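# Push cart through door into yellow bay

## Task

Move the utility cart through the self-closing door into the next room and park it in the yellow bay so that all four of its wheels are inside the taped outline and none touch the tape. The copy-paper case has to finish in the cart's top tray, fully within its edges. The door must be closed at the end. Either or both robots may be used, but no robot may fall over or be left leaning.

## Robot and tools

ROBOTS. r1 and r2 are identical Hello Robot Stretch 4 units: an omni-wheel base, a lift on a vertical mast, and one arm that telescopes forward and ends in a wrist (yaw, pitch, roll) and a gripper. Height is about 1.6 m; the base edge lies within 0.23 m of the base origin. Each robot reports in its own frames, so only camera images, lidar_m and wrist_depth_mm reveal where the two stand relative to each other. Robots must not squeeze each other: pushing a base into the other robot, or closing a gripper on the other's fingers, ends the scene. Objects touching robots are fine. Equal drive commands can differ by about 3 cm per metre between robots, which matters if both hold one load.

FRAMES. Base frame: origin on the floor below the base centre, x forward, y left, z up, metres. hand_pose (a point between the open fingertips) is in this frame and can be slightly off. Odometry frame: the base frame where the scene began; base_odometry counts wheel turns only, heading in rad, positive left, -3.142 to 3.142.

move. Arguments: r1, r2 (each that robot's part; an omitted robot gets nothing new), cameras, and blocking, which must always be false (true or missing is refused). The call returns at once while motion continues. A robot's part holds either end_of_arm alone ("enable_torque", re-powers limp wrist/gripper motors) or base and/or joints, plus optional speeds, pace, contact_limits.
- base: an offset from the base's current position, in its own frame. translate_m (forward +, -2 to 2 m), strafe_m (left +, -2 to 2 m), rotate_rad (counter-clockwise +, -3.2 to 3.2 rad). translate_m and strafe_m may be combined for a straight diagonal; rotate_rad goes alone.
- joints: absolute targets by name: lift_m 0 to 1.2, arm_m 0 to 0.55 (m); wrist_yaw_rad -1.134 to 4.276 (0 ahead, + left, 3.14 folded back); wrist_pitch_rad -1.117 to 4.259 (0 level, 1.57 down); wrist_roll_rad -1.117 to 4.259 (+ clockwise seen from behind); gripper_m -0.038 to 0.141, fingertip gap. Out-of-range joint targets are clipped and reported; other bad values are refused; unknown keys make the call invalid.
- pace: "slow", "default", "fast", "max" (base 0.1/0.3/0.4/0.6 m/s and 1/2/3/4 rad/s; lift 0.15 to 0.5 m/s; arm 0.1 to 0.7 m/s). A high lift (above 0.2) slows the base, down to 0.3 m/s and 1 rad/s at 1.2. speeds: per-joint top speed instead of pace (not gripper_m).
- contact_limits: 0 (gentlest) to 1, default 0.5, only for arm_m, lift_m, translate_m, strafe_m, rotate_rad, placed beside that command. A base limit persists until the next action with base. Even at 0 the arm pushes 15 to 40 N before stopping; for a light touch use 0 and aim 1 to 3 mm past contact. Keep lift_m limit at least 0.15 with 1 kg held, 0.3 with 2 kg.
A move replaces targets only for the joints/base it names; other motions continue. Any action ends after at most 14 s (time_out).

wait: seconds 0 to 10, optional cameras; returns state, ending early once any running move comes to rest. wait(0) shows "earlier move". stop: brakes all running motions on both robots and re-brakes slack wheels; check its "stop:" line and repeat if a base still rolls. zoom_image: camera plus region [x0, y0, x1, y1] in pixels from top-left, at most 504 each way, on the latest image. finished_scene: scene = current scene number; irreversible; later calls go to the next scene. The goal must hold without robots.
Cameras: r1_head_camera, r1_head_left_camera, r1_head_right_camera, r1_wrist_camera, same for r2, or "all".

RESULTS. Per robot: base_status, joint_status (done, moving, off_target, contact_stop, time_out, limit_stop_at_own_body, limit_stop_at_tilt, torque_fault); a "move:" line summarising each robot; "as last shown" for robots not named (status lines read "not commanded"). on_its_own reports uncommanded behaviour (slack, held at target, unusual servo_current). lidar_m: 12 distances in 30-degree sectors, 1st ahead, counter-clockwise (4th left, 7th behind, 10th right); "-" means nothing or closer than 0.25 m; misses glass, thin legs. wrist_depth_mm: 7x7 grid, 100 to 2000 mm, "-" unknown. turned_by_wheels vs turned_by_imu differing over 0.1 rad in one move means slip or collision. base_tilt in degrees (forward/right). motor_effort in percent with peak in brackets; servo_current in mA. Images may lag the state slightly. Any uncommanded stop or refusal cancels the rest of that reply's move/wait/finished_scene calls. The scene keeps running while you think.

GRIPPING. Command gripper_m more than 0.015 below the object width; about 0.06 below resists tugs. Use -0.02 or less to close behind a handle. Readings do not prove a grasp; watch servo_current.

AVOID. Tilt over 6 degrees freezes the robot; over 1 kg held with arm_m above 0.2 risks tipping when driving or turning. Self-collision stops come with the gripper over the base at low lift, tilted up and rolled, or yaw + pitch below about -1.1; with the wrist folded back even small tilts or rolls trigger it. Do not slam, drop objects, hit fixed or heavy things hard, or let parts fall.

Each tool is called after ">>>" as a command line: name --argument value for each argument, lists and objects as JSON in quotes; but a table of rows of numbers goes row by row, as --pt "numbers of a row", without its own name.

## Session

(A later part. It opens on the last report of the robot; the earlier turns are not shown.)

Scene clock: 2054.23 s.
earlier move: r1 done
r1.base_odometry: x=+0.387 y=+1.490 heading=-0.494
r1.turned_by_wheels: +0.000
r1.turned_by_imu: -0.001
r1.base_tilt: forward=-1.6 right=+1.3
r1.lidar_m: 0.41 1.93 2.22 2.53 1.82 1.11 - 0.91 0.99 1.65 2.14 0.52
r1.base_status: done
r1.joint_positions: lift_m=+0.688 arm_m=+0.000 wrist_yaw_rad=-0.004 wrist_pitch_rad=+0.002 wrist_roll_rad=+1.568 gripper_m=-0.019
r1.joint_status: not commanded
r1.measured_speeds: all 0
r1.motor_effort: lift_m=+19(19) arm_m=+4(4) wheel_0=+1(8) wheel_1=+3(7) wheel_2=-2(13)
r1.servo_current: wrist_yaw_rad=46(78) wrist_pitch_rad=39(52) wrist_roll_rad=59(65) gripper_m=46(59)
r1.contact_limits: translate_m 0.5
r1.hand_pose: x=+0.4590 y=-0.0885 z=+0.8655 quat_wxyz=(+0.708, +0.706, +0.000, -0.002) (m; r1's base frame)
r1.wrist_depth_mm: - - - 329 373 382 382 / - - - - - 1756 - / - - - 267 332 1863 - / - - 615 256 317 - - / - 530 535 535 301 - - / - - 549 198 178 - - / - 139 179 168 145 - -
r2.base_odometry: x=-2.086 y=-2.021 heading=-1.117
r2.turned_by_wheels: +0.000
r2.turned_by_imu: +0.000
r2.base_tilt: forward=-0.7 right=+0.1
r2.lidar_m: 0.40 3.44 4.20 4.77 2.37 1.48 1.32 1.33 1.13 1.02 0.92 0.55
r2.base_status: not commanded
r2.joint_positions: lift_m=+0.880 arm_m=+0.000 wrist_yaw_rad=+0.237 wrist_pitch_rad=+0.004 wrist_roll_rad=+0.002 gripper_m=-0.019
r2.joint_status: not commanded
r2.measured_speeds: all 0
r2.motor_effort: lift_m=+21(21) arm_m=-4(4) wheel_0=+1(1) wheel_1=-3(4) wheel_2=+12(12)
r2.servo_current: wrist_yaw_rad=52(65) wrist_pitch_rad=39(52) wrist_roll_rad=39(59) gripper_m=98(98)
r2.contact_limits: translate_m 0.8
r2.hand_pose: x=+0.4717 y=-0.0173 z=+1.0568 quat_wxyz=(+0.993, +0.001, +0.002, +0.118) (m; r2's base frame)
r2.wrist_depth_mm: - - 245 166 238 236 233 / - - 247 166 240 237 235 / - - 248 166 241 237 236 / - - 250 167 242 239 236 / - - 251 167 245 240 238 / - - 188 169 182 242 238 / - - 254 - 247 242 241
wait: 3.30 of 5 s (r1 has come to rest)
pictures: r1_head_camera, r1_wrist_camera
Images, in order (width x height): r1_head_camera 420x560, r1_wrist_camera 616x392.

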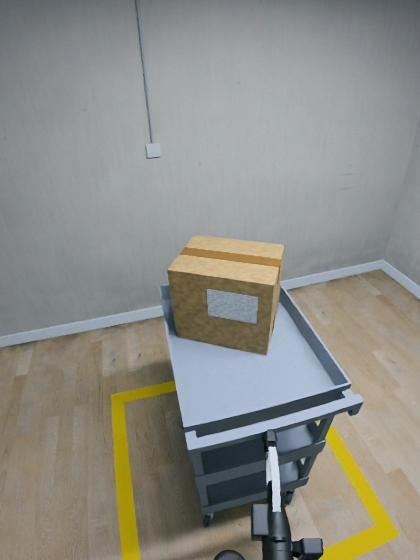

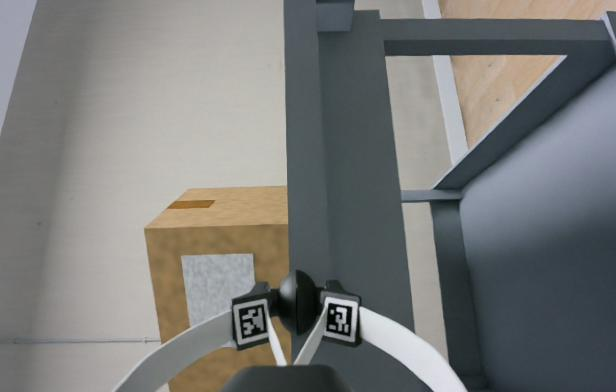

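>>> move --r1 '{"base":{"translate_m":-0.2},"pace":"slow"}' --r2 '{"base":{"translate_m":0.29,"strafe_m":0.124},"joints":{"wrist_yaw_rad":-0.07},"speeds":{"wrist_yaw_rad":0.1},"pace":"slow","contact_limits":{"translate_m":0.8}}' --blocking false

>>> wait --seconds 3

>>> wait --seconds 2 --cameras '["r1_head_camera","r2_head_camera","r2_wrist_camera"]'

Scene clock: 2069.37 s.
move: r1 moving; r2 moving
r1.base_odometry: x=+0.376 y=+1.496 heading=-0.495
r1.turned_by_wheels: +0.000
r1.turned_by_imu: -0.001
r1.base_tilt: forward=-1.6 right=+1.2
r1.lidar_m: 0.40 1.93 2.21 2.52 1.82 1.10 - 0.89 0.98 1.62 2.15 0.52
r1.base_status: translate_m moving
r1.joint_positions: lift_m=+0.688 arm_m=+0.000 wrist_yaw_rad=-0.003 wrist_pitch_rad=+0.002 wrist_roll_rad=+1.568 gripper_m=-0.019
r1.joint_status: not commanded
r1.measured_speeds: translate_m=-0.048 strafe_m=+0.000 rotate_rad=+0.002 lift_m=+0.000 arm_m=+0.000 wrist_yaw_rad=+0.000 wrist_pitch_rad=+0.000 wrist_roll_rad=+0.000
r1.motor_effort: lift_m=+19(19) arm_m=+4(4) wheel_0=-5(7) wheel_1=-4(5) wheel_2=+6(7)
r1.servo_current: wrist_yaw_rad=39(65) wrist_pitch_rad=39(46) wrist_roll_rad=52(59) gripper_m=39(52)
r1.hand_pose: x=+0.4590 y=-0.0882 z=+0.8655 quat_wxyz=(+0.708, +0.706, +0.000, -0.002) (m; r1's base frame)
r1.wrist_depth_mm: - - - - 379 389 389 / - - - - - 1756 - / - - - 274 345 1808 - / - - 627 266 325 - - / - 549 549 539 315 - - / - - 559 198 180 - - / - 132 180 169 145 - -
r2.base_odometry: x=-2.076 y=-2.029 heading=-1.116
r2.turned_by_wheels: +0.001
r2.turned_by_imu: +0.002
r2.base_tilt: forward=-0.7 right=+0.1
r2.lidar_m: 0.41 3.41 4.18 4.79 2.40 1.50 1.34 1.36 1.13 1.03 0.93 0.56
r2.base_status: translate_m moving; strafe_m moving
r2.joint_positions: lift_m=+0.880 arm_m=+0.000 wrist_yaw_rad=+0.217 wrist_pitch_rad=+0.004 wrist_roll_rad=+0.002 gripper_m=-0.019
r2.joint_status: wrist_yaw_rad moving
r2.measured_speeds: translate_m=+0.050 strafe_m=+0.021 rotate_rad=+0.004 lift_m=+0.000 arm_m=+0.000 wrist_yaw_rad=-0.077 wrist_pitch_rad=+0.000 wrist_roll_rad=+0.000
r2.motor_effort: lift_m=+21(21) arm_m=-3(4) wheel_0=+11(11) wheel_1=+7(8) wheel_2=-3(10)
r2.servo_current: wrist_yaw_rad=221(254) wrist_pitch_rad=46(52) wrist_roll_rad=46(59) gripper_m=91(104)
r2.contact_limits: translate_m 0.8
r2.hand_pose: x=+0.4713 y=-0.0232 z=+1.0568 quat_wxyz=(+0.994, +0.001, +0.002, +0.108) (m; r2's base frame)
r2.wrist_depth_mm: - - 245 167 238 236 234 / - - 247 167 239 236 235 / - - 247 167 242 238 236 / - - 249 168 242 241 236 / - - 251 168 245 242 238 / - - 187 168 243 243 240 / - - 253 - 247 242 242
pictures: none

Scene clock: 2072.17 s.
earlier move: r1 done; r2 moving
r1.base_odometry: x=+0.211 y=+1.585 heading=-0.495
r1.turned_by_wheels: +0.000
r1.turned_by_imu: +0.000
r1.base_tilt: forward=-1.6 right=+1.2
r1.lidar_m: 0.61 2.11 2.42 2.50 1.45 0.92 - 0.78 0.75 1.28 2.20 0.70
r1.base_status: done
r1.joint_positions: lift_m=+0.688 arm_m=+0.000 wrist_yaw_rad=-0.003 wrist_pitch_rad=+0.002 wrist_roll_rad=+1.568 gripper_m=-0.019
r1.joint_status: not commanded
r1.measured_speeds: all 0
r1.motor_effort: lift_m=+19(19) arm_m=+3(4) wheel_0=-3(8) wheel_1=-2(7) wheel_2=+3(7)
r1.servo_current: wrist_yaw_rad=46(65) wrist_pitch_rad=33(52) wrist_roll_rad=65(72) gripper_m=59(59)
r1.hand_pose: x=+0.4590 y=-0.0882 z=+0.8655 quat_wxyz=(+0.708, +0.706, +0.000, -0.002) (m; r1's base frame)
r1.wrist_depth_mm: - - - - - 1708 1229 / - - - 512 - 1499 1118 / - - - 535 - - 544 / - - - 732 - - 521 / - - 741 732 1118 - - / - - 208 199 179 - - / - 132 163 169 145 - -
r2.base_odometry: x=-1.872 y=-2.206 heading=-1.116
r2.turned_by_wheels: +0.000
r2.turned_by_imu: +0.004
r2.base_tilt: forward=-0.6 right=+0.1
r2.lidar_m: 0.41 3.17 3.85 4.72 2.79 1.80 1.60 1.61 1.22 1.08 0.65 0.49
r2.base_status: translate_m moving; strafe_m moving
r2.joint_positions: lift_m=+0.880 arm_m=+0.000 wrist_yaw_rad=-0.045 wrist_pitch_rad=+0.004 wrist_roll_rad=+0.002 gripper_m=-0.019
r2.joint_status: wrist_yaw_rad moving
r2.measured_speeds: translate_m=+0.079 strafe_m=+0.032 rotate_rad=+0.000 lift_m=+0.000 arm_m=+0.000 wrist_yaw_rad=-0.027 wrist_pitch_rad=+0.000 wrist_roll_rad=+0.000
r2.motor_effort: lift_m=+21(21) arm_m=-3(4) wheel_0=+7(18) wheel_1=+4(9) wheel_2=+1(10)
r2.servo_current: wrist_yaw_rad=130(455) wrist_pitch_rad=39(52) wrist_roll_rad=52(65) gripper_m=85(104)
r2.contact_limits: translate_m 0.8
r2.hand_pose: x=+0.4551 y=-0.1002 z=+1.0568 quat_wxyz=(+1.000, +0.001, +0.002, -0.022) (m; r2's base frame)
r2.wrist_depth_mm: - - 244 165 241 237 236 / - - 246 165 241 239 236 / - - 248 167 242 239 238 / - - 249 167 244 242 239 / - - 251 167 245 243 241 / - - 187 169 182 243 243 / - - 253 - 247 243 244
wait: 2.80 of 3 s (r1 has come to rest)
pictures: none

Scene clock: 2073.23 s.
earlier move: r2 done
r1.base_odometry: x=+0.211 y=+1.585 heading=-0.495
r1.turned_by_wheels: +0.000
r1.turned_by_imu: +0.000
r1.base_tilt: forward=-1.6 right=+1.3
r1.lidar_m: 0.60 2.11 2.39 2.48 1.46 0.91 - 0.78 0.75 1.25 2.22 0.70
r1.base_status: done
r1.joint_positions: lift_m=+0.688 arm_m=+0.000 wrist_yaw_rad=-0.003 wrist_pitch_rad=+0.002 wrist_roll_rad=+1.568 gripper_m=-0.019
r1.joint_status: not commanded
r1.measured_speeds: all 0
r1.motor_effort: lift_m=+19(19) arm_m=+4(4) wheel_0=-3(8) wheel_1=-2(7) wheel_2=+3(7)
r1.servo_current: wrist_yaw_rad=39(65) wrist_pitch_rad=39(52) wrist_roll_rad=52(72) gripper_m=52(59)
r1.hand_pose: x=+0.4590 y=-0.0882 z=+0.8655 quat_wxyz=(+0.708, +0.706, +0.000, -0.002) (m; r1's base frame)
r1.wrist_depth_mm: - - - - - 1661 1229 / - - - 512 - 1537 1098 / - - - 544 - - 544 / - - - 741 - - 517 / - - 741 741 1098 - - / - - 209 198 179 - - / - 132 163 169 145 - -
r2.base_odometry: x=-1.847 y=-2.227 heading=-1.117
r2.turned_by_wheels: -0.001
r2.turned_by_imu: -0.001
r2.base_tilt: forward=-0.6 right=+0.1
r2.lidar_m: 0.41 3.14 3.81 4.72 2.88 1.81 1.61 1.65 1.21 1.09 0.66 0.39
r2.base_status: done
r2.joint_positions: lift_m=+0.880 arm_m=+0.000 wrist_yaw_rad=-0.062 wrist_pitch_rad=+0.004 wrist_roll_rad=+0.002 gripper_m=-0.019
r2.joint_status: all done
r2.measured_speeds: all 0
r2.motor_effort: lift_m=+21(21) arm_m=-3(4) wheel_0=+0(18) wheel_1=+3(9) wheel_2=-1(10)
r2.servo_current: wrist_yaw_rad=59(455) wrist_pitch_rad=46(52) wrist_roll_rad=46(65) gripper_m=78(104)
r2.contact_limits: translate_m 0.8
r2.hand_pose: x=+0.4533 y=-0.1050 z=+1.0568 quat_wxyz=(+1.000, +0.001, +0.002, -0.031) (m; r2's base frame)
r2.wrist_depth_mm: - - 244 163 239 237 236 / - - 245 163 241 237 236 / - - 247 166 243 240 237 / - - 248 167 244 242 240 / - - 251 168 245 244 241 / - - 188 169 182 244 242 / - - 252 - 247 245 244
wait: 1.07 of 2 s (r2 has come to rest)
pictures: r1_head_camera, r2_head_camera, r2_wrist_camera
Images, in order (width x height): r1_head_camera 420x560, r2_head_camera 420x560, r2_wrist_camera 616x392.

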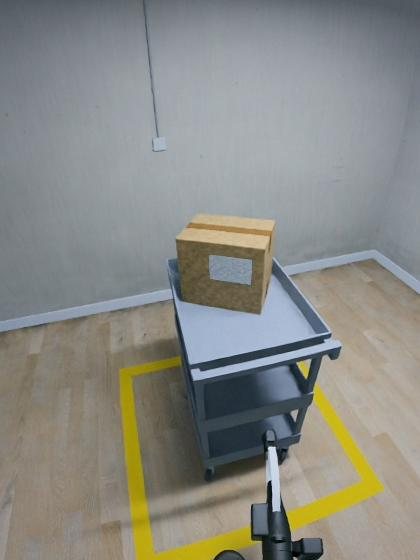

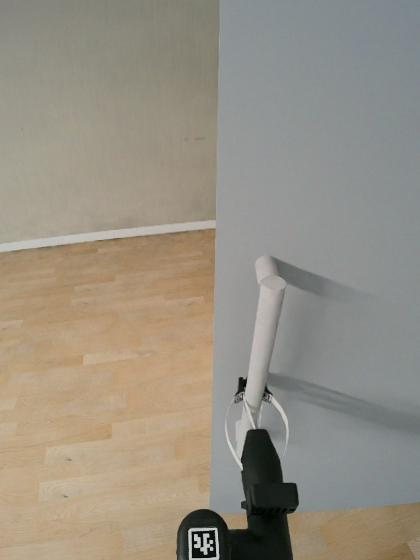

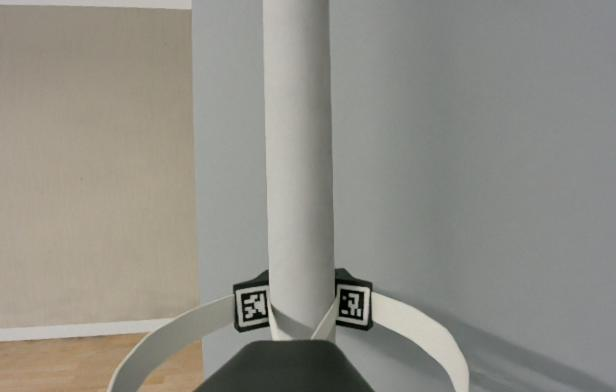

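>>> move --r1 '{"base":{"strafe_m":0.9}}' --r2 '{"base":{"translate_m":0.309,"strafe_m":0.096},"joints":{"wrist_yaw_rad":-0.55},"speeds":{"wrist_yaw_rad":0.14},"pace":"slow","contact_limits":{"translate_m":0.8}}' --blocking false

>>> wait --seconds 6

>>> wait --seconds 3 --cameras '["r2_head_camera","r2_wrist_camera"]'

Scene clock: 2081.10 s.
move: r1 moving; r2 moving
r1.base_odometry: x=+0.228 y=+1.617 heading=-0.494
r1.turned_by_wheels: +0.000
r1.turned_by_imu: +0.000
r1.base_tilt: forward=-1.6 right=+1.3
r1.lidar_m: 0.60 2.08 2.41 2.47 1.45 0.90 - 0.82 0.77 1.31 2.24 0.70
r1.base_status: strafe_m moving
r1.joint_positions: lift_m=+0.688 arm_m=+0.000 wrist_yaw_rad=-0.003 wrist_pitch_rad=+0.002 wrist_roll_rad=+1.568 gripper_m=-0.019
r1.joint_status: not commanded
r1.measured_speeds: translate_m=+0.000 strafe_m=+0.140 rotate_rad=-0.003 lift_m=+0.000 arm_m=+0.000 wrist_yaw_rad=+0.000 wrist_pitch_rad=+0.000 wrist_roll_rad=+0.000
r1.motor_effort: lift_m=+19(19) arm_m=+4(4) wheel_0=-8(11) wheel_1=+10(10) wheel_2=+1(2)
r1.servo_current: wrist_yaw_rad=52(72) wrist_pitch_rad=39(46) wrist_roll_rad=52(52) gripper_m=46(52)
r1.hand_pose: x=+0.4590 y=-0.0882 z=+0.8655 quat_wxyz=(+0.708, +0.706, +0.000, -0.002) (m; r1's base frame)
r1.wrist_depth_mm: - - - - - 1708 1205 / - - - 549 591 574 569 / - - - 530 - - 525 / - - 778 732 - - 512 / - - 750 741 1060 - - / - - 188 198 179 - - / - 132 163 145 145 - -
r2.base_odometry: x=-1.838 y=-2.236 heading=-1.116
r2.turned_by_wheels: +0.001
r2.turned_by_imu: +0.001
r2.base_tilt: forward=-0.6 right=+0.0
r2.lidar_m: 0.39 3.13 3.79 4.71 2.90 1.86 1.65 1.67 1.24 1.09 0.65 0.41
r2.base_status: translate_m moving; strafe_m moving
r2.joint_positions: lift_m=+0.880 arm_m=+0.000 wrist_yaw_rad=-0.109 wrist_pitch_rad=+0.004 wrist_roll_rad=+0.002 gripper_m=-0.019
r2.joint_status: wrist_yaw_rad moving
r2.measured_speeds: translate_m=+0.049 strafe_m=+0.015 rotate_rad=+0.004 lift_m=+0.000 arm_m=+0.000 wrist_yaw_rad=-0.114 wrist_pitch_rad=+0.000 wrist_roll_rad=+0.000
r2.motor_effort: lift_m=+21(21) arm_m=-3(4) wheel_0=+7(7) wheel_1=+7(7) wheel_2=-3(6)
r2.servo_current: wrist_yaw_rad=150(150) wrist_pitch_rad=46(46) wrist_roll_rad=33(52) gripper_m=91(98)
r2.contact_limits: translate_m 0.8
r2.hand_pose: x=+0.4480 y=-0.1183 z=+1.0568 quat_wxyz=(+0.999, +0.001, +0.002, -0.055) (m; r2's base frame)
r2.wrist_depth_mm: - - 242 164 241 240 239 / - - 246 165 243 242 241 / - - 245 166 244 243 243 / - - 247 167 245 245 244 / - - 249 167 247 246 245 / - - 186 171 182 247 247 / - - 252 - 250 248 248
pictures: none

Scene clock: 2084.93 s.
earlier move: r1 done; r2 moving
r1.base_odometry: x=+0.638 y=+2.377 heading=-0.495
r1.turned_by_wheels: +0.000
r1.turned_by_imu: +0.005
r1.base_tilt: forward=-1.6 right=+1.2
r1.lidar_m: 1.86 1.86 1.96 1.63 1.62 1.06 0.90 0.91 1.52 1.79 1.01 1.07
r1.base_status: done
r1.joint_positions: lift_m=+0.688 arm_m=+0.000 wrist_yaw_rad=-0.003 wrist_pitch_rad=+0.002 wrist_roll_rad=+1.568 gripper_m=-0.019
r1.joint_status: not commanded
r1.measured_speeds: all 0
r1.motor_effort: lift_m=+19(19) arm_m=+4(4) wheel_0=-1(12) wheel_1=+0(11) wheel_2=+1(2)
r1.servo_current: wrist_yaw_rad=52(72) wrist_pitch_rad=52(52) wrist_roll_rad=46(65) gripper_m=52(59)
r1.hand_pose: x=+0.4590 y=-0.0882 z=+0.8655 quat_wxyz=(+0.708, +0.706, +0.000, -0.002) (m; r1's base frame)
r1.wrist_depth_mm: - - - - - 1708 1138 / - - - - - 1708 1308 / - - - - - 1661 1255 / - - - - - 1661 1255 / - - - - - 1618 1229 / - - 183 199 171 1576 1281 / - 132 163 145 145 1499 1281
r2.base_odometry: x=-1.626 y=-2.463 heading=-1.118
r2.turned_by_wheels: -0.003
r2.turned_by_imu: -0.002
r2.base_tilt: forward=-0.7 right=+0.1
r2.lidar_m: 2.74 2.79 3.43 4.68 3.46 2.17 1.95 1.97 1.27 0.84 0.49 0.35
r2.base_status: translate_m moving; strafe_m moving
r2.joint_positions: lift_m=+0.880 arm_m=+0.000 wrist_yaw_rad=-0.558 wrist_pitch_rad=+0.004 wrist_roll_rad=+0.002 gripper_m=-0.019
r2.joint_status: all done
r2.measured_speeds: all 0
r2.motor_effort: lift_m=+21(21) arm_m=-3(4) wheel_0=-14(18) wheel_1=+4(9) wheel_2=-10(11)
r2.servo_current: wrist_yaw_rad=65(215) wrist_pitch_rad=39(52) wrist_roll_rad=59(65) gripper_m=91(98)
r2.contact_limits: translate_m 0.8
r2.hand_pose: x=+0.3693 y=-0.2268 z=+1.0568 quat_wxyz=(+0.961, +0.001, +0.002, -0.275) (m; r2's base frame)
r2.wrist_depth_mm: - - 228 165 260 278 296 / - - 229 166 262 278 296 / - - 229 167 264 279 296 / - - 230 167 264 285 298 / - - 233 168 266 285 303 / - - 229 168 182 289 307 / - - 230 - 273 279 309
wait: 3.83 of 6 s (r1 has come to rest)
pictures: none

Scene clock: 2085.07 s.
earlier move: r2 done
r1.base_odometry: x=+0.638 y=+2.377 heading=-0.495
r1.turned_by_wheels: +0.000
r1.turned_by_imu: +0.000
r1.base_tilt: forward=-1.6 right=+1.3
r1.lidar_m: 1.85 1.85 1.95 1.63 1.62 1.09 0.92 0.91 1.52 1.81 1.00 1.10
r1.base_status: done
r1.joint_positions: lift_m=+0.688 arm_m=+0.000 wrist_yaw_rad=-0.003 wrist_pitch_rad=+0.002 wrist_roll_rad=+1.568 gripper_m=-0.019
r1.joint_status: not commanded
r1.measured_speeds: all 0
r1.motor_effort: lift_m=+19(19) arm_m=+4(4) wheel_0=-2(12) wheel_1=+0(11) wheel_2=+1(2)
r1.servo_current: wrist_yaw_rad=39(72) wrist_pitch_rad=46(52) wrist_roll_rad=46(65) gripper_m=46(59)
r1.hand_pose: x=+0.4590 y=-0.0882 z=+0.8655 quat_wxyz=(+0.708, +0.706, +0.000, -0.002) (m; r1's base frame)
r1.wrist_depth_mm: - - - - - 1708 1160 / - - - - - 1756 1255 / - - - - - 1708 1229 / - - - - - 1618 1229 / - - - - - 1618 1255 / - - 182 198 171 1537 1281 / - 132 163 145 145 1464 1281
r2.base_odometry: x=-1.626 y=-2.463 heading=-1.118
r2.turned_by_wheels: +0.000
r2.turned_by_imu: +0.000
r2.base_tilt: forward=-0.6 right=+0.2
r2.lidar_m: 2.77 2.82 3.40 4.67 3.45 2.19 1.96 1.96 1.25 0.84 0.48 0.35
r2.base_status: done
r2.joint_positions: lift_m=+0.880 arm_m=+0.000 wrist_yaw_rad=-0.558 wrist_pitch_rad=+0.004 wrist_roll_rad=+0.002 gripper_m=-0.019
r2.joint_status: all done
r2.measured_speeds: all 0
r2.motor_effort: lift_m=+21(21) arm_m=-3(4) wheel_0=-15(18) wheel_1=+4(9) wheel_2=-11(11)
r2.servo_current: wrist_yaw_rad=52(215) wrist_pitch_rad=39(52) wrist_roll_rad=52(65) gripper_m=85(98)
r2.contact_limits: translate_m 0.8
r2.hand_pose: x=+0.3693 y=-0.2268 z=+1.0568 quat_wxyz=(+0.961, +0.001, +0.002, -0.275) (m; r2's base frame)
r2.wrist_depth_mm: - - 229 165 260 277 296 / - - 229 166 260 277 294 / - - 230 167 264 281 296 / - - 231 167 262 282 300 / - - 232 168 266 282 303 / - - 229 168 182 286 304 / - - 230 - 271 278 307
wait: 0.13 of 3 s (r2 has come to rest)
pictures: r2_head_camera, r2_wrist_camera
Images, in order (width x height): r2_head_camera 420x560, r2_wrist_camera 616x392.

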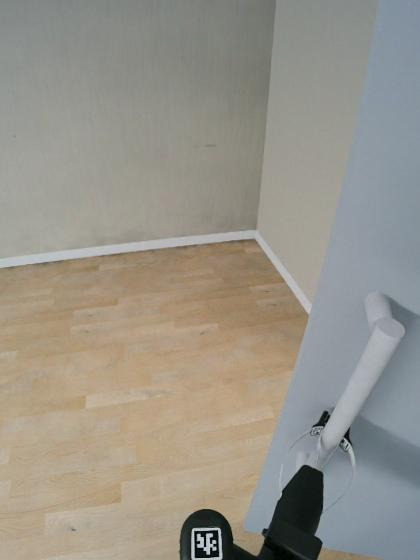

